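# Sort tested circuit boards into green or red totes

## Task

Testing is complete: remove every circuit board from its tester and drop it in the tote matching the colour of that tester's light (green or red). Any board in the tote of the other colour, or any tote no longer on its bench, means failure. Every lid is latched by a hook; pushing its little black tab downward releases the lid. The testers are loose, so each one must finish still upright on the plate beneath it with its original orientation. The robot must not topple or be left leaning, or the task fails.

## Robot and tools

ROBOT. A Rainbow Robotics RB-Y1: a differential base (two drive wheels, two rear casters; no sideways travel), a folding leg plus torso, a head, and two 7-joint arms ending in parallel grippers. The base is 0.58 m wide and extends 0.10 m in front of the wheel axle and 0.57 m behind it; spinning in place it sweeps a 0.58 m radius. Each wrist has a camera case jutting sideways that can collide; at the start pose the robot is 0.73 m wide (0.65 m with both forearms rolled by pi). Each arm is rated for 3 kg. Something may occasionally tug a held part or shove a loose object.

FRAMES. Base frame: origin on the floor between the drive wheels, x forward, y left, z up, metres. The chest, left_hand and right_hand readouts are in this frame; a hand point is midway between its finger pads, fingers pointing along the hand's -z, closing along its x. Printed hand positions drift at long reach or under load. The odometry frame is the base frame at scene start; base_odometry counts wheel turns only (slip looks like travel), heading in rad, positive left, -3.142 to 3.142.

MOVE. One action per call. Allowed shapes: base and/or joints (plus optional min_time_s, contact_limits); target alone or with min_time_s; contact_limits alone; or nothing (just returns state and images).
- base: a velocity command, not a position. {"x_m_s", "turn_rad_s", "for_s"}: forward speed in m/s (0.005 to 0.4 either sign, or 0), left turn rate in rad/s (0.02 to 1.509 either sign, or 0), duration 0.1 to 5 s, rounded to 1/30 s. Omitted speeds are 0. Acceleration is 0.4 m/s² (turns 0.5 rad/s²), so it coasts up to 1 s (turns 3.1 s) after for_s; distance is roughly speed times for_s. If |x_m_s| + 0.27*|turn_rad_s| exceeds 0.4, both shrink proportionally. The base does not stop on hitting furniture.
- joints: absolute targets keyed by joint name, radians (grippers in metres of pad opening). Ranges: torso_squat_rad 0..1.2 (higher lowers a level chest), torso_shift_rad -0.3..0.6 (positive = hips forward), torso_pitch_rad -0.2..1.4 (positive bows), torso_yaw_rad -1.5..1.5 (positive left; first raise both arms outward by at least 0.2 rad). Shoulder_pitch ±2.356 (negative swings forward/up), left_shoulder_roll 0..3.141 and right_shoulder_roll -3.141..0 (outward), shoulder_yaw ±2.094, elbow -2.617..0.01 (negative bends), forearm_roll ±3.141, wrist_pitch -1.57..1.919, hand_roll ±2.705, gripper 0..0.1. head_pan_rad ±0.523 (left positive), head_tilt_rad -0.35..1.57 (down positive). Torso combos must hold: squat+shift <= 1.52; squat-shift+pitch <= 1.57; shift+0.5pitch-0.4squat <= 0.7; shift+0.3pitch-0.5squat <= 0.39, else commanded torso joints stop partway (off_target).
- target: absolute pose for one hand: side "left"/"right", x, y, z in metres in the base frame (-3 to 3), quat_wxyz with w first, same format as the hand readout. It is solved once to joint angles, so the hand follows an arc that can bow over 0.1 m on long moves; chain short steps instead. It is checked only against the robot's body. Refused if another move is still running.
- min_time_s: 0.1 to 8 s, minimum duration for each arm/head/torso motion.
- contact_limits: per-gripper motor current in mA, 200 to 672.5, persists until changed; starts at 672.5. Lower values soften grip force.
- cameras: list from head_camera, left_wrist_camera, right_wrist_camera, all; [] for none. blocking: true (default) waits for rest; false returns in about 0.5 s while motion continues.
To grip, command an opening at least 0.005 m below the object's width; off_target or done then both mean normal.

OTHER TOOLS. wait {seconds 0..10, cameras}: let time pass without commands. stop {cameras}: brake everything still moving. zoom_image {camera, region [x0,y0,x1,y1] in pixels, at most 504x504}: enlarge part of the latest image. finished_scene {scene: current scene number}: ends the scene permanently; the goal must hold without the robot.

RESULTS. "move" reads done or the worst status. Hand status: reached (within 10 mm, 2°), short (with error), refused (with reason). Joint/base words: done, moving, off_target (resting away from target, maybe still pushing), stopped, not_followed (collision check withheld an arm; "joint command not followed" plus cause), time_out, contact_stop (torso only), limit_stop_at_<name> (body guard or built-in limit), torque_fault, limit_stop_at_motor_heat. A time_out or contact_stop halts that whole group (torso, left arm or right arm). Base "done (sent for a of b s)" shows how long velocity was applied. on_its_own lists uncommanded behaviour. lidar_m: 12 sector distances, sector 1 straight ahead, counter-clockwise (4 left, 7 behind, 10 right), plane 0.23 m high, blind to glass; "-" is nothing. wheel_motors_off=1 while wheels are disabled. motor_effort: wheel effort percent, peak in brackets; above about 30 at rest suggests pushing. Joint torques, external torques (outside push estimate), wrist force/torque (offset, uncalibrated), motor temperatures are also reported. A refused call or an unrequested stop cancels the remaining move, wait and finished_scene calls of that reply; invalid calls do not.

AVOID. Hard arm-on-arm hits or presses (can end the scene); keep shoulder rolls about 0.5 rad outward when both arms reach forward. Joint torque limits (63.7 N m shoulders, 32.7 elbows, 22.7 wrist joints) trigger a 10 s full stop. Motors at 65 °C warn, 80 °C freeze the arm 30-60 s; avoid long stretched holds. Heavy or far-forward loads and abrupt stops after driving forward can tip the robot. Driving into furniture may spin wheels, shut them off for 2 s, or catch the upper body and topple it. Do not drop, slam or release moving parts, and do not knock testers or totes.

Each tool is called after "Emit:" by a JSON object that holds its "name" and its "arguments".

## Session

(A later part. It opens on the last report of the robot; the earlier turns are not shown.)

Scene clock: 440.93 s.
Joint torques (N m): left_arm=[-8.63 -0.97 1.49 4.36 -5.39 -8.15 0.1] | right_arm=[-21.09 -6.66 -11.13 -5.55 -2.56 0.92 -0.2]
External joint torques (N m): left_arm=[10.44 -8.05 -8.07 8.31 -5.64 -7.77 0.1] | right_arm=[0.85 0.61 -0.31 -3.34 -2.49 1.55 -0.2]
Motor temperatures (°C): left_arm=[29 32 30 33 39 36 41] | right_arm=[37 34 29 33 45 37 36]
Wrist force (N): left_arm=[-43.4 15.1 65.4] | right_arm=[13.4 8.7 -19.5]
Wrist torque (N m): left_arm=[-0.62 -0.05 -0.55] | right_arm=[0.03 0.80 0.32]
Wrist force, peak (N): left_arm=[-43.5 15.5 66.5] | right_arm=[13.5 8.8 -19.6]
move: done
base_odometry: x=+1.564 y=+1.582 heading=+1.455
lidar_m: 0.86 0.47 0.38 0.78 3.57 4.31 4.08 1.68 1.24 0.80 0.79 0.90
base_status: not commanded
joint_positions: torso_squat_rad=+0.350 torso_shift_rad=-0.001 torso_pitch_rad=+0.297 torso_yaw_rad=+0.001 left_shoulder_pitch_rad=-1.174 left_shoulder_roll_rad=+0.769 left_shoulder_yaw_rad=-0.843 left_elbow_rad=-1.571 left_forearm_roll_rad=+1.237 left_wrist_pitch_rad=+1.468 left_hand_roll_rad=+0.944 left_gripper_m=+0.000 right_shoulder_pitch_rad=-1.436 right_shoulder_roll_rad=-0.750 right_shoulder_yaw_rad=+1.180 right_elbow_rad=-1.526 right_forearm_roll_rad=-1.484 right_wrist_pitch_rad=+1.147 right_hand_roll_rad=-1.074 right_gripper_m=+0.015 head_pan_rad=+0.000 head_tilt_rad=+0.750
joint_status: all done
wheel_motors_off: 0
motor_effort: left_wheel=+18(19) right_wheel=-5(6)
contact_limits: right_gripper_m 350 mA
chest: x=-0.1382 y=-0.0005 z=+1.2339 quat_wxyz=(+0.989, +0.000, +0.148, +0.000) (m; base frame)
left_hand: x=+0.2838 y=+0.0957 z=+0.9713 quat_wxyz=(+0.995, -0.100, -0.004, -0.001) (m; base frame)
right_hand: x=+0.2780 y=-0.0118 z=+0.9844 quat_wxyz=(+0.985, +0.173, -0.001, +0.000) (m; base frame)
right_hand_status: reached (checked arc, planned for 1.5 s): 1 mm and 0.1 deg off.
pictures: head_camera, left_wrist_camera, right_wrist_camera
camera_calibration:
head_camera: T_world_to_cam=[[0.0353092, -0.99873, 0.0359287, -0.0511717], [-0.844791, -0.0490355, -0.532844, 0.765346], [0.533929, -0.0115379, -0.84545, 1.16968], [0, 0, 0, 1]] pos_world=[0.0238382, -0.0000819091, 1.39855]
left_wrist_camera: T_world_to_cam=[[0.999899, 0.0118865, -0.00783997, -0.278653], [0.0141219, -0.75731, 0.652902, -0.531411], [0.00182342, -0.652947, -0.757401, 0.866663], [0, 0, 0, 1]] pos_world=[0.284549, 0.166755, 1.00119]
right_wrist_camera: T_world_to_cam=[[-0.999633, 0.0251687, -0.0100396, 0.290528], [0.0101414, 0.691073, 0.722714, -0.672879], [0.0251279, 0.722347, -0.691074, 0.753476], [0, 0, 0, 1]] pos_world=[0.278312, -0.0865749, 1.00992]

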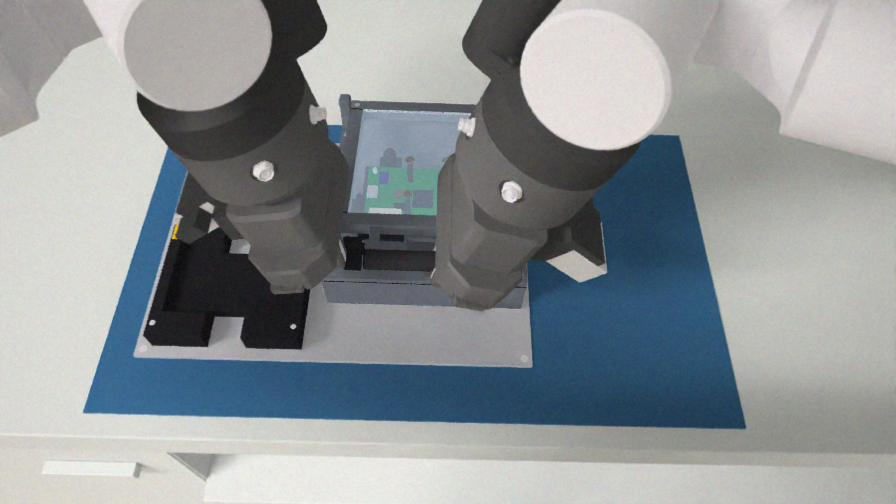

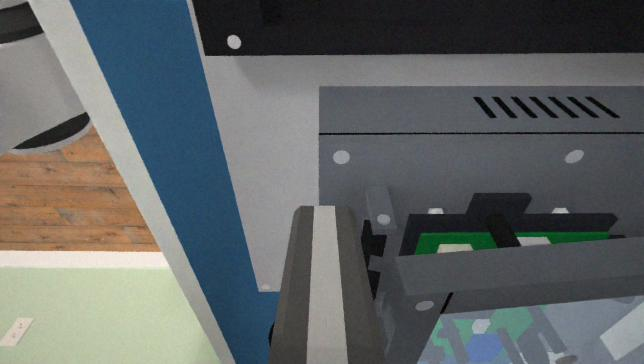

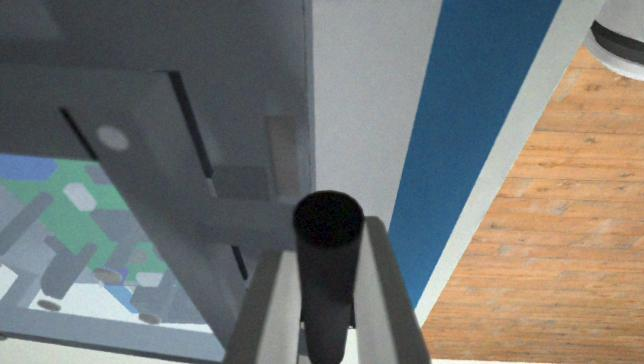

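Emit:
{"name": "move", "arguments": {"target": {"side":"right","x":0.2825,"y":-0.0118,"z":0.999,"quat_wxyz":[0.985,0.173,0,0]}, "min_time_s": 1.0, "cameras": []}}

Emit:
{"name": "move", "arguments": {"target": {"side":"left","x":0.27,"y":0.11,"z":1.0,"quat_wxyz":[0.995,-0.0998,0,0]}, "cameras": ["left_wrist_camera","right_wrist_camera","head_camera"]}}

Scene clock: 451.57 s.
Joint torques (N m): left_arm=[-8.74 -1.11 1.52 4.1 -4.17 -6.77 0.1] | right_arm=[-25.54 -9.1 -14.83 -0.31 0.52 -2.31 0.62]
External joint torques (N m): left_arm=[10.32 -8.19 -8.05 8.06 -4.42 -6.39 0.1] | right_arm=[-3.4 -1.72 -3.94 1.73 0.6 -1.7 0.62]
Motor temperatures (°C): left_arm=[29 32 30 33 39 37 41] | right_arm=[37 34 29 33 45 37 36]
Wrist force (N): left_arm=[-32.7 12.8 53.0] | right_arm=[-4.6 4.6 -14.8]
Wrist torque (N m): left_arm=[-0.60 -0.18 -0.49] | right_arm=[-0.04 1.08 0.29]
Wrist force, peak (N): left_arm=[-43.3 15.2 65.6] | right_arm=[12.9 10.0 -20.2]
move: done
base_odometry: x=+1.564 y=+1.582 heading=+1.455
lidar_m: 0.86 0.47 0.38 0.78 3.57 4.31 4.10 1.69 1.25 0.80 0.80 0.90
base_status: not commanded
joint_positions: torso_squat_rad=+0.350 torso_shift_rad=-0.001 torso_pitch_rad=+0.297 torso_yaw_rad=+0.001 left_shoulder_pitch_rad=-1.174 left_shoulder_roll_rad=+0.769 left_shoulder_yaw_rad=-0.843 left_elbow_rad=-1.571 left_forearm_roll_rad=+1.237 left_wrist_pitch_rad=+1.468 left_hand_roll_rad=+0.944 left_gripper_m=+0.000 right_shoulder_pitch_rad=-1.460 right_shoulder_roll_rad=-0.757 right_shoulder_yaw_rad=+1.165 right_elbow_rad=-1.521 right_forearm_roll_rad=-1.509 right_wrist_pitch_rad=+1.174 right_hand_roll_rad=-1.069 right_gripper_m=+0.015 head_pan_rad=+0.000 head_tilt_rad=+0.750
joint_status: all done
wheel_motors_off: 0
motor_effort: left_wheel=+18(19) right_wheel=-4(6)
contact_limits: right_gripper_m 350 mA
chest: x=-0.1382 y=-0.0005 z=+1.2338 quat_wxyz=(+0.989, +0.000, +0.148, +0.000) (m; base frame)
left_hand: x=+0.2840 y=+0.0957 z=+0.9712 quat_wxyz=(+0.995, -0.100, -0.004, -0.001) (m; base frame)
right_hand: x=+0.2817 y=-0.0117 z=+0.9979 quat_wxyz=(+0.985, +0.173, +0.001, +0.000) (m; base frame)
right_hand_status: reached (checked arc, planned for 1.0 s): 1 mm and 0.1 deg off.
pictures: none
No camera images: "cameras" was empty.

Scene clock: 452.57 s.
Joint torques (N m): left_arm=[-16.39 7.38 9.91 -3.27 0.25 -0.44 0.24] | right_arm=[-23.5 -9.25 -13.19 0.5 1.51 -2.09 0.46]
External joint torques (N m): left_arm=[1.98 -0.17 0.1 0.24 0 -0.06 0.24] | right_arm=[-1.37 -1.88 -2.3 2.56 1.59 -1.47 0.45]
Motor temperatures (°C): left_arm=[29 32 30 33 39 37 41] | right_arm=[37 34 29 33 45 37 36]
Wrist force (N): left_arm=[-0.9 2.4 -9.5] | right_arm=[-7.6 8.5 -11.7]
Wrist torque (N m): left_arm=[-0.25 -0.30 -0.23] | right_arm=[0.07 1.01 0.46]
Wrist force, peak (N): left_arm=[-33.0 13.0 52.9] | right_arm=[-14.5 8.6 -10.1]
move: done
base_odometry: x=+1.564 y=+1.582 heading=+1.454
lidar_m: 0.85 0.46 0.37 0.78 3.57 4.31 4.09 1.69 1.25 0.81 0.79 0.90
base_status: not commanded
joint_positions: torso_squat_rad=+0.350 torso_shift_rad=+0.000 torso_pitch_rad=+0.300 torso_yaw_rad=+0.000 left_shoulder_pitch_rad=-1.170 left_shoulder_roll_rad=+0.852 left_shoulder_yaw_rad=-0.802 left_elbow_rad=-1.693 left_forearm_roll_rad=+1.295 left_wrist_pitch_rad=+1.525 left_hand_roll_rad=+0.991 left_gripper_m=+0.000 right_shoulder_pitch_rad=-1.460 right_shoulder_roll_rad=-0.757 right_shoulder_yaw_rad=+1.164 right_elbow_rad=-1.522 right_forearm_roll_rad=-1.509 right_wrist_pitch_rad=+1.174 right_hand_roll_rad=-1.069 right_gripper_m=+0.015 head_pan_rad=+0.000 head_tilt_rad=+0.750
joint_status: all done
wheel_motors_off: 0
motor_effort: left_wheel=+7(17) right_wheel=-4(5)
contact_limits: right_gripper_m 350 mA
chest: x=-0.1368 y=-0.0007 z=+1.2337 quat_wxyz=(+0.989, +0.000, +0.149, +0.000) (m; base frame)
left_hand: x=+0.2709 y=+0.1095 z=+0.9990 quat_wxyz=(+0.995, -0.100, +0.001, +0.000) (m; base frame)
left_hand_status: reached (checked arc, planned for 0.4 s): 1 mm and 0.1 deg off.
right_hand: x=+0.2825 y=-0.0119 z=+0.9972 quat_wxyz=(+0.985, +0.173, +0.002, +0.000) (m; base frame)
pictures: head_camera, left_wrist_camera, right_wrist_camera
camera_calibration:
head_camera: T_world_to_cam=[[0.0348531, -0.998752, 0.0357696, -0.0512984], [-0.846104, -0.0485366, -0.530804, 0.763724], [0.531878, -0.0117646, -0.846739, 1.17012], [0, 0, 0, 1]] pos_world=[0.0256188, -0.000399889, 1.39801]
left_wrist_camera: T_world_to_cam=[[0.999777, 0.0118636, -0.0174555, -0.256093], [0.0203759, -0.758137, 0.651777, -0.539323], [-0.00550126, -0.651987, -0.75821, 0.899376], [0, 0, 0, 1]] pos_world=[0.271972, 0.180539, 1.02896]
right_wrist_camera: T_world_to_cam=[[-0.999688, 0.0243373, -0.00567058, 0.290861], [0.0127157, 0.690766, 0.722967, -0.683127], [0.0215121, 0.722669, -0.69086, 0.763126], [0, 0, 0, 1]] pos_world=[0.283041, -0.0866853, 1.02274]

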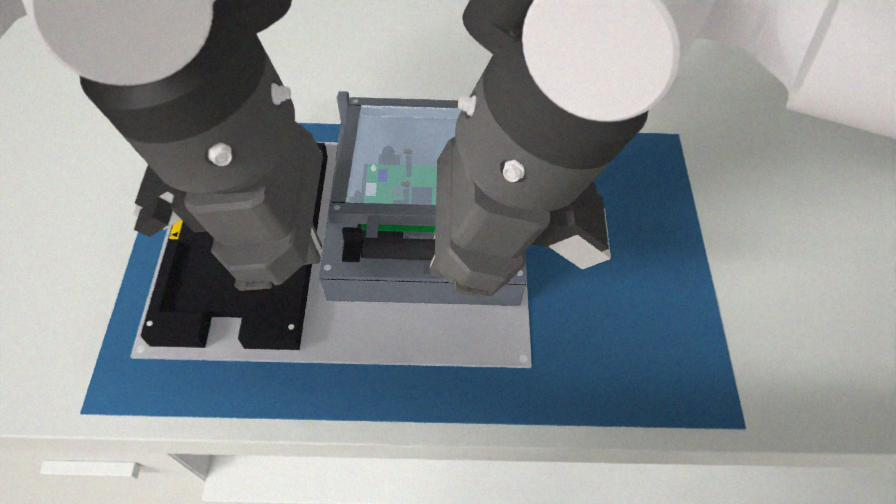

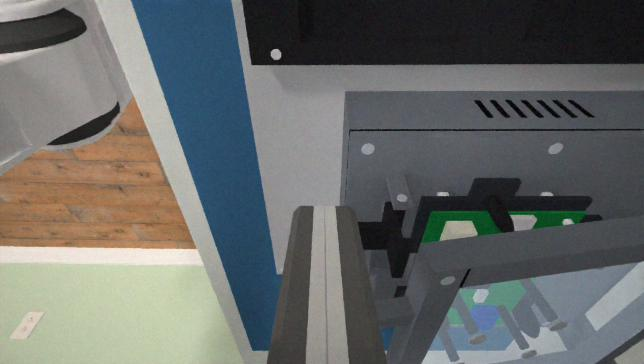

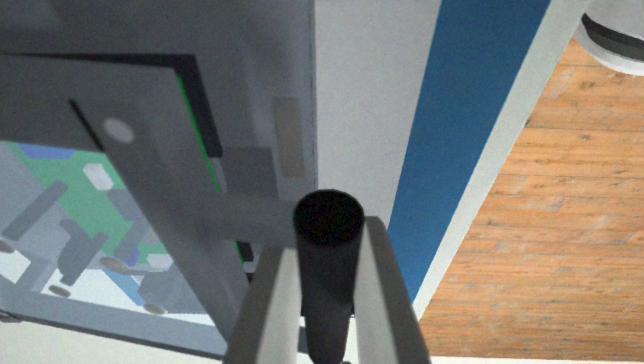

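Emit:
{"name": "move", "arguments": {"target": {"side":"left","x":0.22,"y":0.24,"z":1.1,"quat_wxyz":[0.995,-0.0998,0,0]}, "cameras": []}}

Emit:
{"name": "move", "arguments": {"target": {"side":"right","x":0.294,"y":-0.0118,"z":1.028,"quat_wxyz":[0.985,0.173,0,0]}, "min_time_s": 1.0, "cameras": []}}

Emit:
{"name": "move", "arguments": {"target": {"side":"right","x":0.311,"y":-0.0118,"z":1.055,"quat_wxyz":[0.985,0.173,0,0]}, "min_time_s": 1.0, "cameras": ["left_wrist_camera","right_wrist_camera","head_camera"]}}

Scene clock: 462.30 s.
Joint torques (N m): left_arm=[-11.98 10.84 10.23 -0.51 0.26 -0.32 -0.01] | right_arm=[-23.42 -9.16 -13.21 0.31 1.38 -2.26 0.3]
External joint torques (N m): left_arm=[1.62 -0.79 0.17 -0.07 -0.02 0.03 0] | right_arm=[-1.29 -1.78 -2.32 2.37 1.46 -1.63 0.3]
Motor temperatures (°C): left_arm=[29 32 30 33 39 36 41] | right_arm=[37 34 29 33 45 37 36]
Wrist force (N): left_arm=[-1.3 2.4 -9.5] | right_arm=[-6.7 7.9 -13.8]
Wrist torque (N m): left_arm=[-0.24 -0.34 -0.19] | right_arm=[0.04 1.00 0.47]
Wrist force, peak (N): left_arm=[-1.2 2.6 -10.6] | right_arm=[-8.2 9.4 -12.2]
move: done
base_odometry: x=+1.564 y=+1.582 heading=+1.454
lidar_m: 0.85 0.47 0.38 0.79 3.57 4.31 4.10 1.69 1.24 0.81 0.79 0.90
base_status: not commanded
joint_positions: torso_squat_rad=+0.350 torso_shift_rad=+0.000 torso_pitch_rad=+0.300 torso_yaw_rad=+0.000 left_shoulder_pitch_rad=-1.000 left_shoulder_roll_rad=+1.386 left_shoulder_yaw_rad=-0.518 left_elbow_rad=-1.999 left_forearm_roll_rad=+1.667 left_wrist_pitch_rad=+1.572 left_hand_roll_rad=+0.865 left_gripper_m=+0.000 right_shoulder_pitch_rad=-1.460 right_shoulder_roll_rad=-0.757 right_shoulder_yaw_rad=+1.164 right_elbow_rad=-1.522 right_forearm_roll_rad=-1.509 right_wrist_pitch_rad=+1.174 right_hand_roll_rad=-1.069 right_gripper_m=+0.015 head_pan_rad=+0.000 head_tilt_rad=+0.750
joint_status: all done
wheel_motors_off: 0
motor_effort: left_wheel=+7(8) right_wheel=-2(4)
contact_limits: right_gripper_m 350 mA
chest: x=-0.1368 y=-0.0007 z=+1.2337 quat_wxyz=(+0.989, +0.000, +0.149, +0.000) (m; base frame)
left_hand: x=+0.2203 y=+0.2398 z=+1.1002 quat_wxyz=(+0.995, -0.098, +0.000, +0.000) (m; base frame)
left_hand_status: reached (checked arc, planned for 0.9 s): 0 mm and 0.2 deg off.
right_hand: x=+0.2826 y=-0.0119 z=+0.9972 quat_wxyz=(+0.985, +0.173, +0.002, +0.000) (m; base frame)
pictures: none
No camera images: "cameras" was empty.

Scene clock: 463.63 s.
Joint torques (N m): left_arm=[-11.86 10.89 10.06 -0.52 0.24 -0.33 -0.05] | right_arm=[-24.72 -11.54 -14.06 1.55 1.57 -2.14 0.4]
External joint torques (N m): left_arm=[1.74 -0.75 0.01 -0.08 -0.03 0.02 -0.04] | right_arm=[-2.1 -3.92 -3.09 3.24 1.67 -1.53 0.39]
Motor temperatures (°C): left_arm=[29 32 30 33 39 36 41] | right_arm=[37 34 29 33 45 37 36]
Wrist force (N): left_arm=[-1.5 2.4 -9.2] | right_arm=[-7.5 8.0 -14.3]
Wrist torque (N m): left_arm=[-0.24 -0.36 -0.19] | right_arm=[0.10 1.18 0.45]
Wrist force, peak (N): left_arm=[-1.1 2.7 -9.8] | right_arm=[-9.3 9.2 -15.9]
move: done
base_odometry: x=+1.564 y=+1.582 heading=+1.454
lidar_m: 0.86 0.46 0.38 0.78 3.57 4.31 4.10 1.69 1.25 0.80 0.80 0.90
base_status: not commanded
joint_positions: torso_squat_rad=+0.350 torso_shift_rad=+0.000 torso_pitch_rad=+0.300 torso_yaw_rad=+0.000 left_shoulder_pitch_rad=-1.000 left_shoulder_roll_rad=+1.386 left_shoulder_yaw_rad=-0.518 left_elbow_rad=-1.999 left_forearm_roll_rad=+1.667 left_wrist_pitch_rad=+1.572 left_hand_roll_rad=+0.865 left_gripper_m=+0.000 right_shoulder_pitch_rad=-1.516 right_shoulder_roll_rad=-0.765 right_shoulder_yaw_rad=+1.132 right_elbow_rad=-1.496 right_forearm_roll_rad=-1.560 right_wrist_pitch_rad=+1.231 right_hand_roll_rad=-1.052 right_gripper_m=+0.015 head_pan_rad=+0.000 head_tilt_rad=+0.750
joint_status: all done
wheel_motors_off: 0
motor_effort: left_wheel=+7(8) right_wheel=-3(3)
contact_limits: right_gripper_m 350 mA
chest: x=-0.1368 y=-0.0007 z=+1.2337 quat_wxyz=(+0.989, +0.000, +0.149, +0.000) (m; base frame)
left_hand: x=+0.2203 y=+0.2398 z=+1.1002 quat_wxyz=(+0.995, -0.098, +0.000, +0.000) (m; base frame)
right_hand: x=+0.2931 y=-0.0115 z=+1.0274 quat_wxyz=(+0.985, +0.173, +0.001, +0.001) (m; base frame)
right_hand_status: reached (checked arc, planned for 1.0 s): 1 mm and 0.1 deg off.
pictures: none
No camera images: "cameras" was empty.

Scene clock: 464.97 s.
Joint torques (N m): left_arm=[-11.95 10.72 9.91 -0.46 0.25 -0.31 -0.02] | right_arm=[-24.86 -7.13 -13.3 0.48 0.75 -1.99 0.24]
External joint torques (N m): left_arm=[1.65 -0.92 -0.15 -0.02 -0.02 0.04 -0.01] | right_arm=[-1.49 0.79 -2.48 1.87 0.87 -1.4 0.24]
Motor temperatures (°C): left_arm=[29 32 30 33 39 36 41] | right_arm=[37 34 29 33 45 37 36]
Wrist force (N): left_arm=[-1.4 2.4 -9.6] | right_arm=[-2.8 5.6 -14.1]
Wrist torque (N m): left_arm=[-0.23 -0.37 -0.19] | right_arm=[0.07 1.10 0.60]
Wrist force, peak (N): left_arm=[-1.3 2.7 -9.7] | right_arm=[-10.9 11.3 -13.1]
move: done
base_odometry: x=+1.564 y=+1.582 heading=+1.454
lidar_m: 0.85 0.46 0.38 0.79 3.57 4.31 4.10 1.69 1.25 0.80 0.79 0.90
base_status: not commanded
joint_positions: torso_squat_rad=+0.350 torso_shift_rad=+0.000 torso_pitch_rad=+0.300 torso_yaw_rad=+0.000 left_shoulder_pitch_rad=-1.000 left_shoulder_roll_rad=+1.386 left_shoulder_yaw_rad=-0.518 left_elbow_rad=-1.999 left_forearm_roll_rad=+1.667 left_wrist_pitch_rad=+1.572 left_hand_roll_rad=+0.865 left_gripper_m=+0.000 right_shoulder_pitch_rad=-1.574 right_shoulder_roll_rad=-0.753 right_shoulder_yaw_rad=+1.102 right_elbow_rad=-1.412 right_forearm_roll_rad=-1.611 right_wrist_pitch_rad=+1.289 right_hand_roll_rad=-1.002 right_gripper_m=+0.015 head_pan_rad=+0.000 head_tilt_rad=+0.750
joint_status: all done
wheel_motors_off: 0
motor_effort: left_wheel=+7(8) right_wheel=-2(4)
contact_limits: right_gripper_m 350 mA
chest: x=-0.1368 y=-0.0007 z=+1.2337 quat_wxyz=(+0.989, +0.000, +0.149, +0.000) (m; base frame)
left_hand: x=+0.2203 y=+0.2398 z=+1.1002 quat_wxyz=(+0.995, -0.098, +0.000, +0.000) (m; base frame)
right_hand: x=+0.3107 y=-0.0120 z=+1.0546 quat_wxyz=(+0.985, +0.173, +0.000, +0.000) (m; base frame)
right_hand_status: reached (checked arc, planned for 1.0 s): 1 mm and 0.1 deg off.
pictures: head_camera, left_wrist_camera, right_wrist_camera
camera_calibration:
head_camera: T_world_to_cam=[[0.0348151, -0.998753, 0.0357769, -0.0513147], [-0.846172, -0.0485068, -0.530697, 0.763636], [0.531771, -0.0117972, -0.846806, 1.17014], [0, 0, 0, 1]] pos_world=[0.0257079, -0.000404874, 1.39798]
left_wrist_camera: T_world_to_cam=[[0.999803, 0.0125882, -0.0153371, -0.207746], [0.0195341, -0.760046, 0.649575, -0.502444], [-0.00347996, -0.649747, -0.760142, 1.06185], [0, 0, 0, 1]] pos_world=[0.221215, 0.310666, 1.13034]
right_wrist_camera: T_world_to_cam=[[-0.99966, 0.0247611, -0.00814182, 0.321897], [0.0112435, 0.691443, 0.722344, -0.723715], [0.0235156, 0.722007, -0.691486, 0.802284], [0, 0, 0, 1]] pos_world=[0.311058, -0.0868168, 1.08016]

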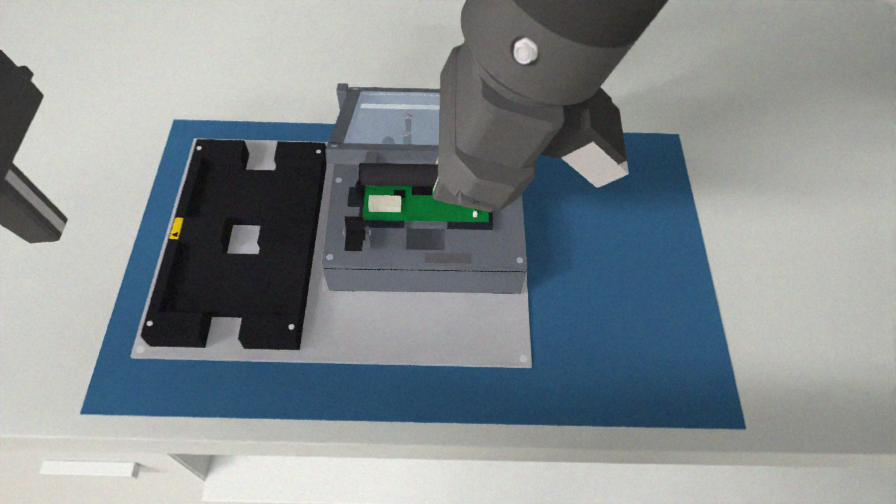

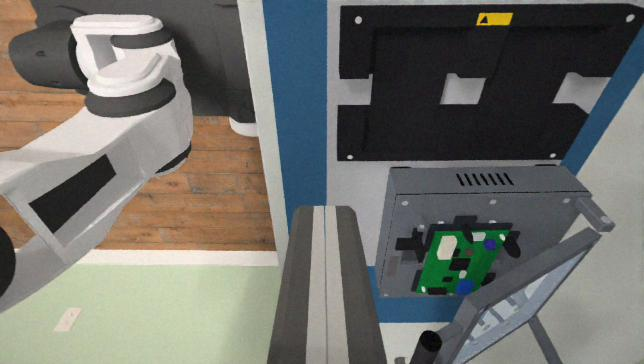

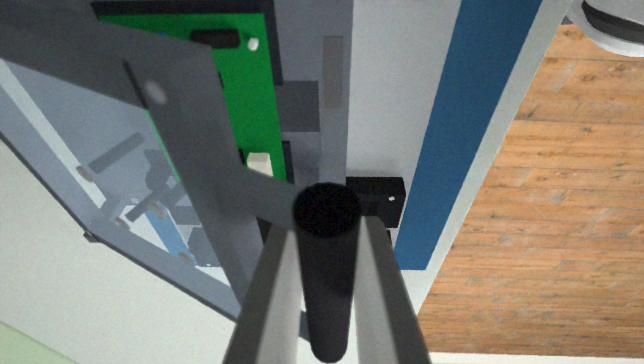

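Emit:
{"name": "move", "arguments": {"target": {"side":"right","x":0.334,"y":-0.0118,"z":1.08,"quat_wxyz":[0.985,0.173,0,0]}, "min_time_s": 1.0, "cameras": []}}

Emit:
{"name": "move", "arguments": {"target": {"side":"right","x":0.36,"y":-0.0118,"z":1.102,"quat_wxyz":[0.985,0.173,0,0]}, "min_time_s": 1.0, "cameras": []}}

Emit:
{"name": "move", "arguments": {"target": {"side":"right","x":0.39,"y":-0.0118,"z":1.118,"quat_wxyz":[0.985,0.173,0,0]}, "min_time_s": 1.0, "cameras": ["left_wrist_camera","right_wrist_camera","head_camera"]}}

Scene clock: 475.47 s.
Joint torques (N m): left_arm=[-12.08 10.68 10.12 -0.47 0.26 -0.26 -0.07] | right_arm=[-24.53 -7.34 -11.41 2.47 2.08 -3.49 0.12]
External joint torques (N m): left_arm=[1.52 -0.95 0.07 -0.03 -0.01 0.09 -0.07] | right_arm=[-0.18 0.9 -1.07 3.71 2.26 -2.92 0.12]
Motor temperatures (°C): left_arm=[29 32 30 33 39 36 41] | right_arm=[37 34 29 33 45 37 36]
Wrist force (N): left_arm=[-1.2 2.7 -9.5] | right_arm=[-12.7 5.7 -4.8]
Wrist torque (N m): left_arm=[-0.26 -0.34 -0.20] | right_arm=[0.05 1.30 0.59]
Wrist force, peak (N): left_arm=[-1.4 2.8 -9.8] | right_arm=[-15.4 11.4 -8.0]
move: done
base_odometry: x=+1.564 y=+1.582 heading=+1.454
lidar_m: 0.85 0.46 0.38 0.79 3.57 4.31 4.09 1.69 1.24 0.80 0.79 0.89
base_status: not commanded
joint_positions: torso_squat_rad=+0.350 torso_shift_rad=+0.000 torso_pitch_rad=+0.299 torso_yaw_rad=+0.000 left_shoulder_pitch_rad=-1.000 left_shoulder_roll_rad=+1.386 left_shoulder_yaw_rad=-0.518 left_elbow_rad=-1.999 left_forearm_roll_rad=+1.667 left_wrist_pitch_rad=+1.572 left_hand_roll_rad=+0.865 left_gripper_m=+0.000 right_shoulder_pitch_rad=-1.641 right_shoulder_roll_rad=-0.716 right_shoulder_yaw_rad=+1.078 right_elbow_rad=-1.268 right_forearm_roll_rad=-1.656 right_wrist_pitch_rad=+1.351 right_hand_roll_rad=-0.920 right_gripper_m=+0.015 head_pan_rad=+0.000 head_tilt_rad=+0.750
joint_status: all done
wheel_motors_off: 0
motor_effort: left_wheel=+7(8) right_wheel=-2(4)
contact_limits: right_gripper_m 350 mA
chest: x=-0.1369 y=-0.0008 z=+1.2337 quat_wxyz=(+0.989, +0.000, +0.149, +0.000) (m; base frame)
left_hand: x=+0.2202 y=+0.2397 z=+1.1002 quat_wxyz=(+0.995, -0.098, +0.000, +0.000) (m; base frame)
right_hand: x=+0.3333 y=-0.0119 z=+1.0800 quat_wxyz=(+0.985, +0.173, +0.000, +0.000) (m; base frame)
right_hand_status: reached (checked arc, planned for 1.0 s): 1 mm and 0.0 deg off.
pictures: none
No camera images: "cameras" was empty.

Scene clock: 476.80 s.
Joint torques (N m): left_arm=[-12.24 10.79 10 -0.44 0.35 -0.27 -0.04] | right_arm=[-23.61 -7.05 -9.43 1.63 1.59 -3.98 0]
External joint torques (N m): left_arm=[1.37 -0.84 -0.06 -0.01 0.07 0.08 -0.03] | right_arm=[1.84 1.55 -0.11 2.88 1.83 -3.42 0]
Motor temperatures (°C): left_arm=[29 32 30 33 39 36 41] | right_arm=[37 34 29 33 45 37 36]
Wrist force (N): left_arm=[-1.4 2.3 -9.4] | right_arm=[-12.9 4.3 0.7]
Wrist torque (N m): left_arm=[-0.23 -0.37 -0.20] | right_arm=[0.07 1.37 0.68]
Wrist force, peak (N): left_arm=[-1.2 2.8 -9.9] | right_arm=[-22.2 22.3 4.6]
move: done
base_odometry: x=+1.564 y=+1.582 heading=+1.454
lidar_m: 0.86 0.46 0.38 0.79 3.57 4.30 4.09 1.68 1.24 0.80 0.80 0.90
base_status: not commanded
joint_positions: torso_squat_rad=+0.350 torso_shift_rad=+0.000 torso_pitch_rad=+0.299 torso_yaw_rad=+0.000 left_shoulder_pitch_rad=-1.000 left_shoulder_roll_rad=+1.386 left_shoulder_yaw_rad=-0.518 left_elbow_rad=-1.999 left_forearm_roll_rad=+1.667 left_wrist_pitch_rad=+1.572 left_hand_roll_rad=+0.865 left_gripper_m=+0.000 right_shoulder_pitch_rad=-1.715 right_shoulder_roll_rad=-0.652 right_shoulder_yaw_rad=+1.060 right_elbow_rad=-1.063 right_forearm_roll_rad=-1.688 right_wrist_pitch_rad=+1.411 right_hand_roll_rad=-0.810 right_gripper_m=+0.015 head_pan_rad=+0.000 head_tilt_rad=+0.750
joint_status: all done
wheel_motors_off: 0
motor_effort: left_wheel=+7(9) right_wheel=-1(3)
contact_limits: right_gripper_m 350 mA
chest: x=-0.1370 y=-0.0008 z=+1.2337 quat_wxyz=(+0.989, +0.001, +0.149, +0.000) (m; base frame)
left_hand: x=+0.2201 y=+0.2397 z=+1.1003 quat_wxyz=(+0.995, -0.098, +0.000, +0.000) (m; base frame)
right_hand: x=+0.3594 y=-0.0120 z=+1.1023 quat_wxyz=(+0.985, +0.173, -0.001, +0.000) (m; base frame)
right_hand_status: reached (checked arc, planned for 1.0 s): 1 mm and 0.1 deg off.
pictures: none
No camera images: "cameras" was empty.

Scene clock: 478.50 s.
Joint torques (N m): left_arm=[-12.67 10.85 10.05 -0.43 0.45 -0.31 -0.01] | right_arm=[-26.07 -7.64 -7.65 -1.79 -1.6 -1.74 -0.01]
External joint torques (N m): left_arm=[0.93 -0.79 -0.01 0.01 0.18 0.04 -0.01] | right_arm=[0.61 1.4 -0.7 -0.32 -1.27 -1.3 -0.01]
Motor temperatures (°C): left_arm=[29 32 30 33 39 36 41] | right_arm=[37 34 29 33 45 37 36]
Wrist force (N): left_arm=[-1.3 2.7 -9.6] | right_arm=[1.4 2.3 -14.2]
Wrist torque (N m): left_arm=[-0.27 -0.33 -0.20] | right_arm=[-0.08 1.03 0.56]
Wrist force, peak (N): left_arm=[-1.3 3.5 -9.7] | right_arm=[-16.5 29.3 3.9]
move: done
base_odometry: x=+1.564 y=+1.582 heading=+1.454
lidar_m: 0.85 0.46 0.38 0.78 3.56 4.31 4.10 1.69 1.25 0.80 0.80 0.90
base_status: not commanded
joint_positions: torso_squat_rad=+0.350 torso_shift_rad=+0.000 torso_pitch_rad=+0.300 torso_yaw_rad=+0.000 left_shoulder_pitch_rad=-1.000 left_shoulder_roll_rad=+1.386 left_shoulder_yaw_rad=-0.518 left_elbow_rad=-1.999 left_forearm_roll_rad=+1.667 left_wrist_pitch_rad=+1.572 left_hand_roll_rad=+0.865 left_gripper_m=+0.000 right_shoulder_pitch_rad=-1.811 right_shoulder_roll_rad=-0.526 right_shoulder_yaw_rad=+1.050 right_elbow_rad=-0.716 right_forearm_roll_rad=-1.706 right_wrist_pitch_rad=+1.473 right_hand_roll_rad=-0.623 right_gripper_m=+0.015 head_pan_rad=+0.000 head_tilt_rad=+0.750
joint_status: all done
wheel_motors_off: 0
motor_effort: left_wheel=+6(11) right_wheel=-3(11)
contact_limits: right_gripper_m 350 mA
chest: x=-0.1367 y=-0.0008 z=+1.2337 quat_wxyz=(+0.989, +0.001, +0.149, +0.000) (m; base frame)
left_hand: x=+0.2203 y=+0.2397 z=+1.1001 quat_wxyz=(+0.995, -0.098, +0.000, +0.000) (m; base frame)
right_hand: x=+0.3901 y=-0.0121 z=+1.1176 quat_wxyz=(+0.985, +0.173, -0.001, -0.001) (m; base frame)
right_hand_status: reached (checked arc, planned for 1.0 s): 1 mm and 0.1 deg off.
pictures: head_camera, left_wrist_camera, right_wrist_camera
camera_calibration:
head_camera: T_world_to_cam=[[0.0347665, -0.99876, 0.0356357, -0.0512484], [-0.846235, -0.0483892, -0.530609, 0.763585], [0.531675, -0.0117088, -0.846868, 1.17015], [0, 0, 0, 1]] pos_world=[0.025815, -0.00053446, 1.39795]
left_wrist_camera: T_world_to_cam=[[0.9998, 0.012521, -0.0155808, -0.207508], [0.0196407, -0.760147, 0.649454, -0.502338], [-0.00371194, -0.649631, -0.760241, 1.06186], [0, 0, 0, 1]] pos_world=[0.221275, 0.310566, 1.13028]
right_wrist_camera: T_world_to_cam=[[-0.999613, 0.0259746, -0.00991985, 0.403854], [0.0107815, 0.690962, 0.722811, -0.770402], [0.025629, 0.722425, -0.690975, 0.842696], [0, 0, 0, 1]] pos_world=[0.390407, -0.0869562, 1.14314]

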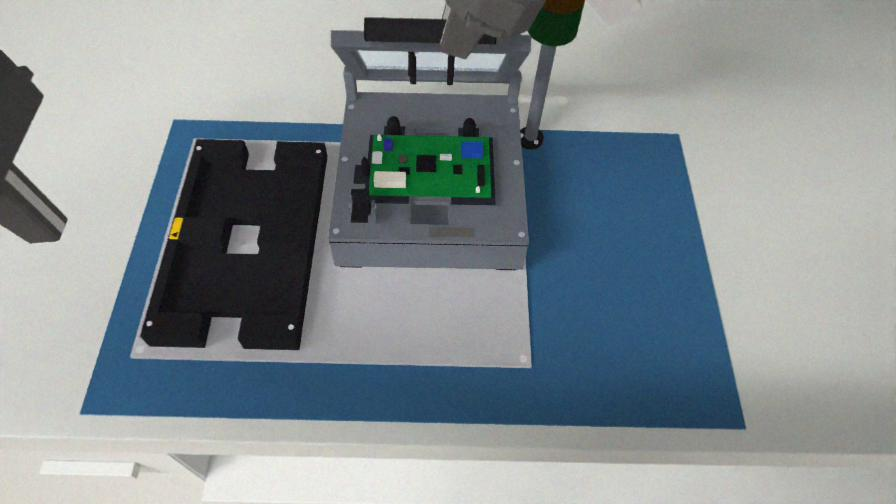

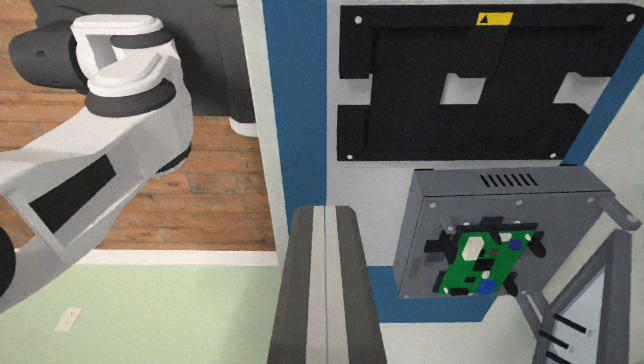

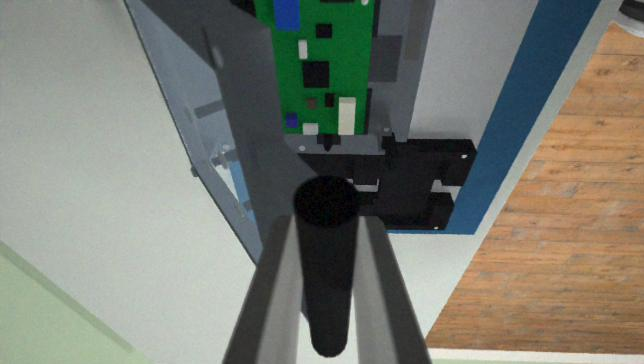

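Emit:
{"name": "zoom_image", "arguments": {"camera": "head_camera", "region": [300, 0, 600, 300]}}

Emit:
{"name": "zoom_image", "arguments": {"camera": "left_wrist_camera", "region": [380, 140, 644, 364]}}

Scaled by 1.680 from the camera's 896x504 image, which has a finer 1280x720 frame.

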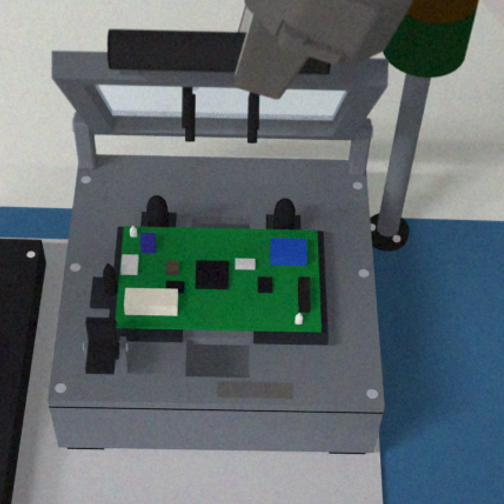

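Scaled by 1.909 from the camera's 644x364 image, which has a finer 920x520 frame.

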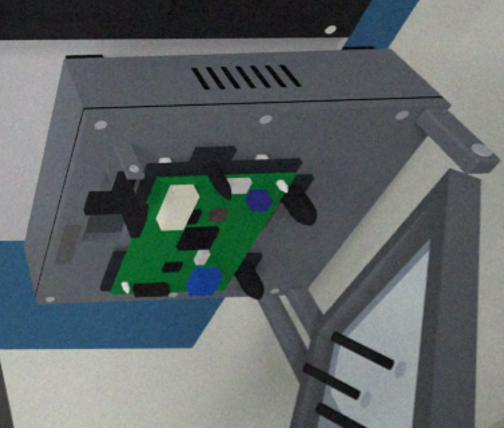

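Emit:
{"name": "move", "arguments": {"target": {"side":"right","x":0.35,"y":-0.0118,"z":1.098,"quat_wxyz":[0.985,0.173,0,0]}, "min_time_s": 1.2, "cameras": []}}

Emit:
{"name": "move", "arguments": {"target": {"side":"right","x":0.323,"y":-0.0118,"z":1.057,"quat_wxyz":[0.985,0.173,0,0]}, "min_time_s": 1.2, "cameras": ["left_wrist_camera","right_wrist_camera","head_camera"]}}

Scene clock: 519.70 s.
Joint torques (N m): left_arm=[-12.64 11 9.99 -0.29 0.41 -0.34 -0.01] | right_arm=[-19.54 -12.92 -7.26 1.36 2.02 0.66 0.18]
External joint torques (N m): left_arm=[0.96 -0.63 -0.06 0.15 0.13 0.01 -0.01] | right_arm=[5.52 -4.45 2.48 2.62 2.29 1.2 0.18]
Motor temperatures (°C): left_arm=[29 32 30 33 38 35 41] | right_arm=[37 34 29 33 45 37 36]
Wrist force (N): left_arm=[-1.4 2.7 -9.5] | right_arm=[-2.7 19.0 -10.8]
Wrist torque (N m): left_arm=[-0.26 -0.35 -0.19] | right_arm=[0.35 0.76 0.32]
Wrist force, peak (N): left_arm=[-1.4 2.4 -9.9] | right_arm=[-13.8 27.7 3.8]
move: done
base_odometry: x=+1.564 y=+1.582 heading=+1.454
lidar_m: 0.85 0.47 0.38 0.78 3.57 4.31 4.09 1.69 1.25 0.80 0.79 0.90
base_status: not commanded
joint_positions: torso_squat_rad=+0.350 torso_shift_rad=+0.000 torso_pitch_rad=+0.300 torso_yaw_rad=+0.000 left_shoulder_pitch_rad=-1.000 left_shoulder_roll_rad=+1.386 left_shoulder_yaw_rad=-0.518 left_elbow_rad=-1.999 left_forearm_roll_rad=+1.667 left_wrist_pitch_rad=+1.572 left_hand_roll_rad=+0.865 left_gripper_m=+0.000 right_shoulder_pitch_rad=-1.693 right_shoulder_roll_rad=-0.676 right_shoulder_yaw_rad=+1.057 right_elbow_rad=-1.141 right_forearm_roll_rad=-1.679 right_wrist_pitch_rad=+1.400 right_hand_roll_rad=-0.853 right_gripper_m=+0.015 head_pan_rad=+0.000 head_tilt_rad=+0.750
joint_status: all done
wheel_motors_off: 0
motor_effort: left_wheel=+5(8) right_wheel=-5(5)
contact_limits: right_gripper_m 350 mA
chest: x=-0.1368 y=-0.0006 z=+1.2337 quat_wxyz=(+0.989, +0.000, +0.149, +0.000) (m; base frame)
left_hand: x=+0.2202 y=+0.2399 z=+1.1001 quat_wxyz=(+0.995, -0.098, +0.000, +0.000) (m; base frame)
right_hand: x=+0.3496 y=-0.0104 z=+1.0988 quat_wxyz=(+0.985, +0.174, +0.001, +0.001) (m; base frame)
right_hand_status: reached (checked arc, planned for 1.2 s): 2 mm and 0.2 deg off.
pictures: none
No camera images: "cameras" was empty.

Scene clock: 521.23 s.
Joint torques (N m): left_arm=[-12.56 10.76 10.09 -0.32 0.4 -0.33 -0.11] | right_arm=[-19.85 -11.53 -7.76 0.94 1.74 -0.22 0]
External joint torques (N m): left_arm=[1.04 -0.88 0.04 0.13 0.12 0.02 -0.11] | right_arm=[4.03 -3.5 2.81 2.4 1.9 0.37 0]
Motor temperatures (°C): left_arm=[29 32 30 33 38 35 41] | right_arm=[37 34 29 33 45 37 36]
Wrist force (N): left_arm=[-1.2 2.6 -9.8] | right_arm=[-5.1 14.8 -10.6]
Wrist torque (N m): left_arm=[-0.25 -0.34 -0.20] | right_arm=[0.29 0.75 0.30]
Wrist force, peak (N): left_arm=[-1.4 2.6 -9.8] | right_arm=[-21.0 21.8 5.4]
move: done
base_odometry: x=+1.564 y=+1.582 heading=+1.454
lidar_m: 0.85 0.46 0.38 0.78 3.57 4.31 4.10 1.69 1.25 0.81 0.80 0.90
base_status: not commanded
joint_positions: torso_squat_rad=+0.350 torso_shift_rad=+0.000 torso_pitch_rad=+0.300 torso_yaw_rad=+0.000 left_shoulder_pitch_rad=-1.000 left_shoulder_roll_rad=+1.386 left_shoulder_yaw_rad=-0.518 left_elbow_rad=-1.999 left_forearm_roll_rad=+1.667 left_wrist_pitch_rad=+1.572 left_hand_roll_rad=+0.865 left_gripper_m=+0.000 right_shoulder_pitch_rad=-1.589 right_shoulder_roll_rad=-0.724 right_shoulder_yaw_rad=+1.091 right_elbow_rad=-1.332 right_forearm_roll_rad=-1.622 right_wrist_pitch_rad=+1.306 right_hand_roll_rad=-0.951 right_gripper_m=+0.015 head_pan_rad=+0.000 head_tilt_rad=+0.750
joint_status: all done
wheel_motors_off: 0
motor_effort: left_wheel=+6(7) right_wheel=-2(5)
contact_limits: right_gripper_m 350 mA
chest: x=-0.1367 y=-0.0007 z=+1.2337 quat_wxyz=(+0.989, +0.000, +0.149, +0.000) (m; base frame)
left_hand: x=+0.2203 y=+0.2398 z=+1.1001 quat_wxyz=(+0.995, -0.098, +0.000, +0.000) (m; base frame)
right_hand: x=+0.3227 y=-0.0110 z=+1.0577 quat_wxyz=(+0.985, +0.174, +0.001, +0.001) (m; base frame)
right_hand_status: reached (checked arc, planned for 1.2 s): 1 mm and 0.2 deg off.
pictures: head_camera, left_wrist_camera, right_wrist_camera
camera_calibration:
head_camera: T_world_to_cam=[[0.0348476, -0.998752, 0.0357676, -0.0512895], [-0.846187, -0.0485289, -0.530672, 0.763627], [0.531746, -0.0117734, -0.846822, 1.17014], [0, 0, 0, 1]] pos_world=[0.0257397, -0.000390937, 1.39797]
left_wrist_camera: T_world_to_cam=[[0.9998, 0.0126028, -0.0155008, -0.207546], [0.0196514, -0.760061, 0.649554, -0.50238], [-0.00359532, -0.649729, -0.760157, 1.06185], [0, 0, 0, 1]] pos_world=[0.221195, 0.310692, 1.13028]
right_wrist_camera: T_world_to_cam=[[-0.999715, 0.0223873, -0.00825691, 0.334036], [0.00946088, 0.689567, 0.724161, -0.72823], [0.0219057, 0.723876, -0.689582, 0.801973], [0, 0, 0, 1]] pos_world=[0.323263, -0.0858446, 1.08314]

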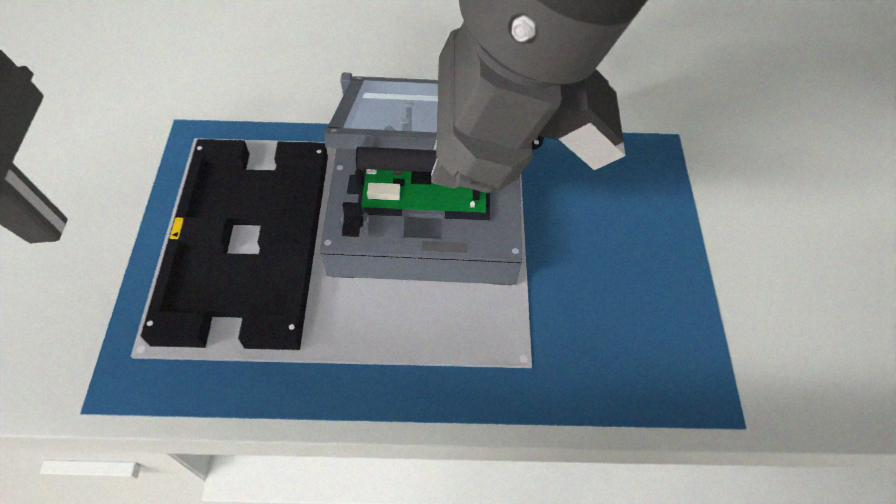

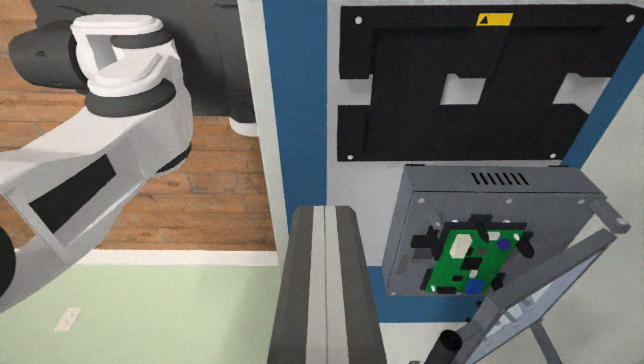

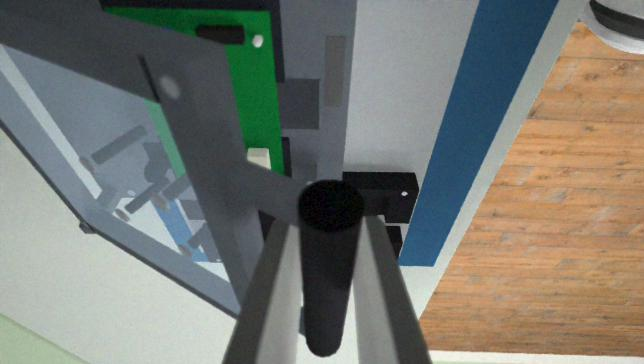

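Emit:
{"name": "move", "arguments": {"target": {"side":"right","x":0.306,"y":-0.0118,"z":1.055,"quat_wxyz":[0.985,0.173,0,0]}, "min_time_s": 1.2, "cameras": ["left_wrist_camera","right_wrist_camera","head_camera"]}}

Emit:
{"name": "zoom_image", "arguments": {"camera": "head_camera", "region": [300, 50, 600, 350]}}

Scene clock: 527.70 s.
Joint torques (N m): left_arm=[-12.68 10.86 10 -0.29 0.48 -0.29 0.02] | right_arm=[-18.48 -8.35 -8.13 -3.18 -1.65 1.29 0]
External joint torques (N m): left_arm=[0.92 -0.77 -0.05 0.15 0.2 0.07 0.03] | right_arm=[4.75 -0.48 2.74 -1.75 -1.52 1.88 0]
Motor temperatures (°C): left_arm=[29 32 30 33 38 35 41] | right_arm=[37 34 29 32 45 37 36]
Wrist force (N): left_arm=[-1.1 2.5 -9.6] | right_arm=[10.6 12.5 -17.5]
Wrist torque (N m): left_arm=[-0.23 -0.33 -0.18] | right_arm=[0.26 0.44 0.25]
Wrist force, peak (N): left_arm=[-1.5 2.8 -9.7] | right_arm=[11.7 13.7 -17.8]
move: done
base_odometry: x=+1.564 y=+1.582 heading=+1.454
lidar_m: 0.85 0.46 0.38 0.79 3.56 4.31 4.10 1.69 1.24 0.80 0.80 0.89
base_status: not commanded
joint_positions: torso_squat_rad=+0.350 torso_shift_rad=+0.000 torso_pitch_rad=+0.300 torso_yaw_rad=+0.000 left_shoulder_pitch_rad=-1.000 left_shoulder_roll_rad=+1.386 left_shoulder_yaw_rad=-0.518 left_elbow_rad=-1.999 left_forearm_roll_rad=+1.667 left_wrist_pitch_rad=+1.572 left_hand_roll_rad=+0.865 left_gripper_m=+0.000 right_shoulder_pitch_rad=-1.569 right_shoulder_roll_rad=-0.758 right_shoulder_yaw_rad=+1.097 right_elbow_rad=-1.431 right_forearm_roll_rad=-1.609 right_wrist_pitch_rad=+1.294 right_hand_roll_rad=-1.013 right_gripper_m=+0.015 head_pan_rad=+0.000 head_tilt_rad=+0.750
joint_status: all done
wheel_motors_off: 0
motor_effort: left_wheel=+5(7) right_wheel=-4(5)
contact_limits: right_gripper_m 350 mA
chest: x=-0.1365 y=-0.0007 z=+1.2337 quat_wxyz=(+0.989, +0.000, +0.149, +0.000) (m; base frame)
left_hand: x=+0.2205 y=+0.2398 z=+1.0999 quat_wxyz=(+0.995, -0.098, +0.000, +0.000) (m; base frame)
right_hand: x=+0.3065 y=-0.0114 z=+1.0551 quat_wxyz=(+0.985, +0.173, +0.003, +0.001) (m; base frame)
right_hand_status: reached (checked arc, planned for 1.2 s): 1 mm and 0.4 deg off.
pictures: head_camera, left_wrist_camera, right_wrist_camera
camera_calibration:
head_camera: T_world_to_cam=[[0.0348714, -0.99875, 0.03582, -0.0513187], [-0.846351, -0.0485734, -0.530406, 0.763465], [0.531482, -0.0118203, -0.846987, 1.17017], [0, 0, 0, 1]] pos_world=[0.0260239, -0.000338739, 1.3979]
left_wrist_camera: T_world_to_cam=[[0.999795, 0.0126151, -0.0158127, -0.207396], [0.0198636, -0.76002, 0.649596, -0.502365], [-0.00382328, -0.649777, -0.760115, 1.06178], [0, 0, 0, 1]] pos_world=[0.221392, 0.310729, 1.13013]
right_wrist_camera: T_world_to_cam=[[-0.999766, 0.0213138, -0.00362457, 0.312995], [0.0121118, 0.691033, 0.722722, -0.725181], [0.0179086, 0.722509, -0.69113, 0.803687], [0, 0, 0, 1]] pos_world=[0.307312, -0.0862181, 1.08069]

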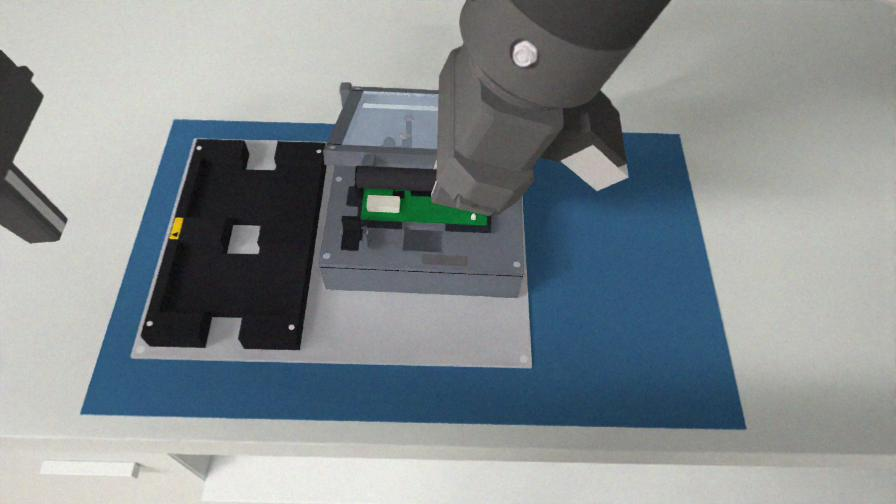

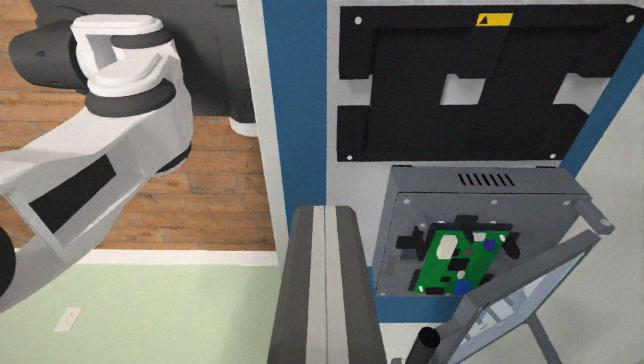

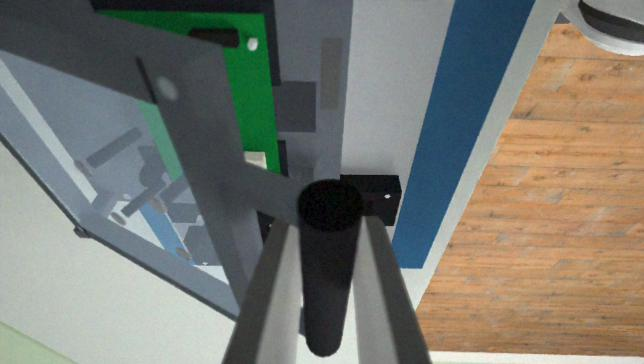

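Scaled by 1.680 from the camera's 896x504 image, which has a finer 1280x720 frame.

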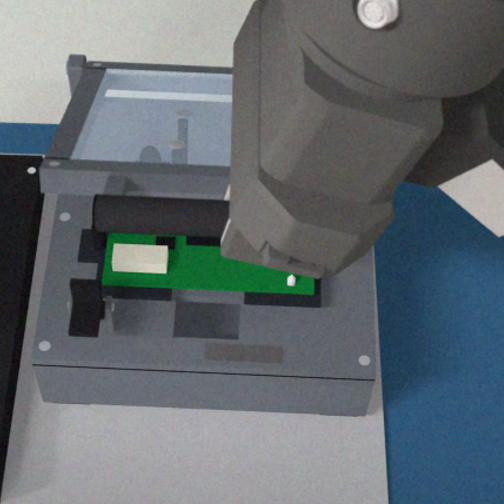

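Emit:
{"name": "move", "arguments": {"target": {"side":"right","x":0.295,"y":-0.0118,"z":1.053,"quat_wxyz":[0.985,0.173,0,0]}, "min_time_s": 1.2, "cameras": ["head_camera"]}}

Emit:
{"name": "zoom_image", "arguments": {"camera": "head_camera", "region": [300, 50, 600, 350]}}

Scene clock: 538.63 s.
Joint torques (N m): left_arm=[-12.68 11.05 10.04 -0.33 0.4 -0.28 -0.01] | right_arm=[-18.38 -7.67 -8.65 -3.85 -1.87 0.99 0.02]
External joint torques (N m): left_arm=[0.92 -0.58 -0.01 0.11 0.12 0.07 -0.01] | right_arm=[4.36 0.08 2.4 -2.43 -1.77 1.61 0.02]
Motor temperatures (°C): left_arm=[29 32 30 33 38 35 41] | right_arm=[37 34 29 33 45 37 36]
Wrist force (N): left_arm=[-1.3 2.5 -9.4] | right_arm=[11.6 11.6 -17.9]
Wrist torque (N m): left_arm=[-0.24 -0.35 -0.19] | right_arm=[0.24 0.50 0.22]
Wrist force, peak (N): left_arm=[-1.2 2.5 -9.9] | right_arm=[13.1 11.0 -17.7]
move: done
base_odometry: x=+1.564 y=+1.582 heading=+1.454
lidar_m: 0.85 0.46 0.38 0.78 3.57 4.31 4.10 1.69 1.25 0.80 0.80 0.90
base_status: not commanded
joint_positions: torso_squat_rad=+0.350 torso_shift_rad=+0.000 torso_pitch_rad=+0.300 torso_yaw_rad=+0.000 left_shoulder_pitch_rad=-1.000 left_shoulder_roll_rad=+1.386 left_shoulder_yaw_rad=-0.518 left_elbow_rad=-1.999 left_forearm_roll_rad=+1.667 left_wrist_pitch_rad=+1.572 left_hand_roll_rad=+0.865 left_gripper_m=+0.000 right_shoulder_pitch_rad=-1.555 right_shoulder_roll_rad=-0.782 right_shoulder_yaw_rad=+1.101 right_elbow_rad=-1.504 right_forearm_roll_rad=-1.594 right_wrist_pitch_rad=+1.280 right_hand_roll_rad=-1.061 right_gripper_m=+0.015 head_pan_rad=+0.000 head_tilt_rad=+0.750
joint_status: all done
wheel_motors_off: 0
motor_effort: left_wheel=+5(7) right_wheel=-4(5)
contact_limits: right_gripper_m 350 mA
chest: x=-0.1365 y=-0.0007 z=+1.2337 quat_wxyz=(+0.989, +0.000, +0.149, +0.000) (m; base frame)
left_hand: x=+0.2205 y=+0.2398 z=+1.0999 quat_wxyz=(+0.995, -0.098, +0.000, +0.000) (m; base frame)
right_hand: x=+0.2954 y=-0.0115 z=+1.0535 quat_wxyz=(+0.985, +0.173, +0.001, +0.001) (m; base frame)
right_hand_status: reached (checked arc, planned for 1.2 s): 1 mm and 0.2 deg off.
pictures: head_camera
camera_calibration:
head_camera: T_world_to_cam=[[0.034873, -0.99875, 0.0358215, -0.0513184], [-0.846358, -0.0485753, -0.530395, 0.763458], [0.531472, -0.0118213, -0.846994, 1.17017], [0, 0, 0, 1]] pos_world=[0.0260356, -0.000336039, 1.3979]

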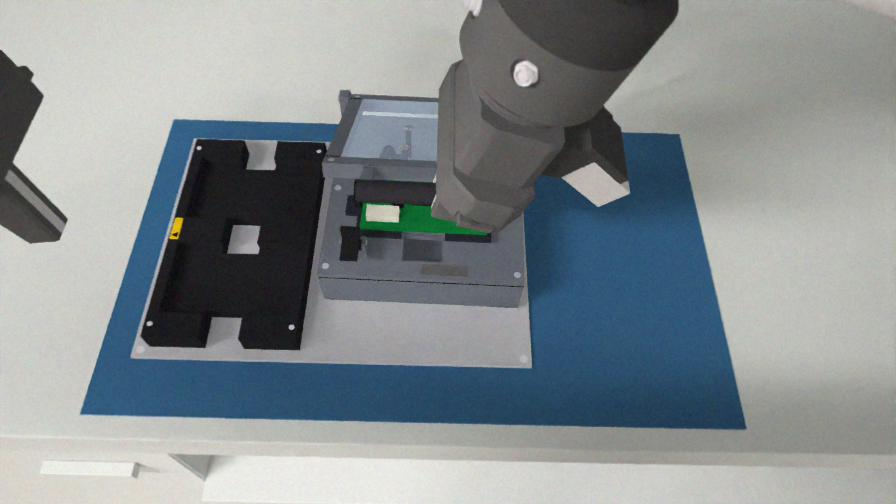

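Scaled by 1.680 from the camera's 896x504 image, which has a finer 1280x720 frame.

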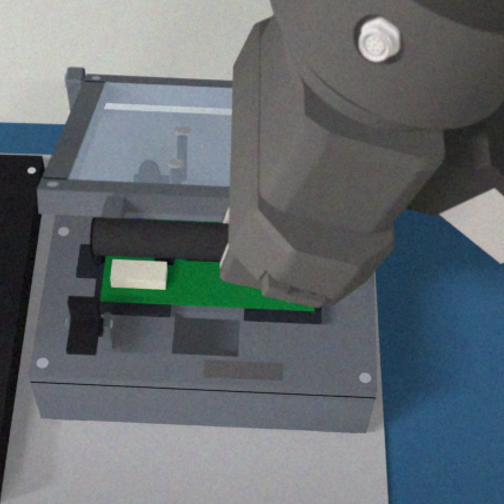

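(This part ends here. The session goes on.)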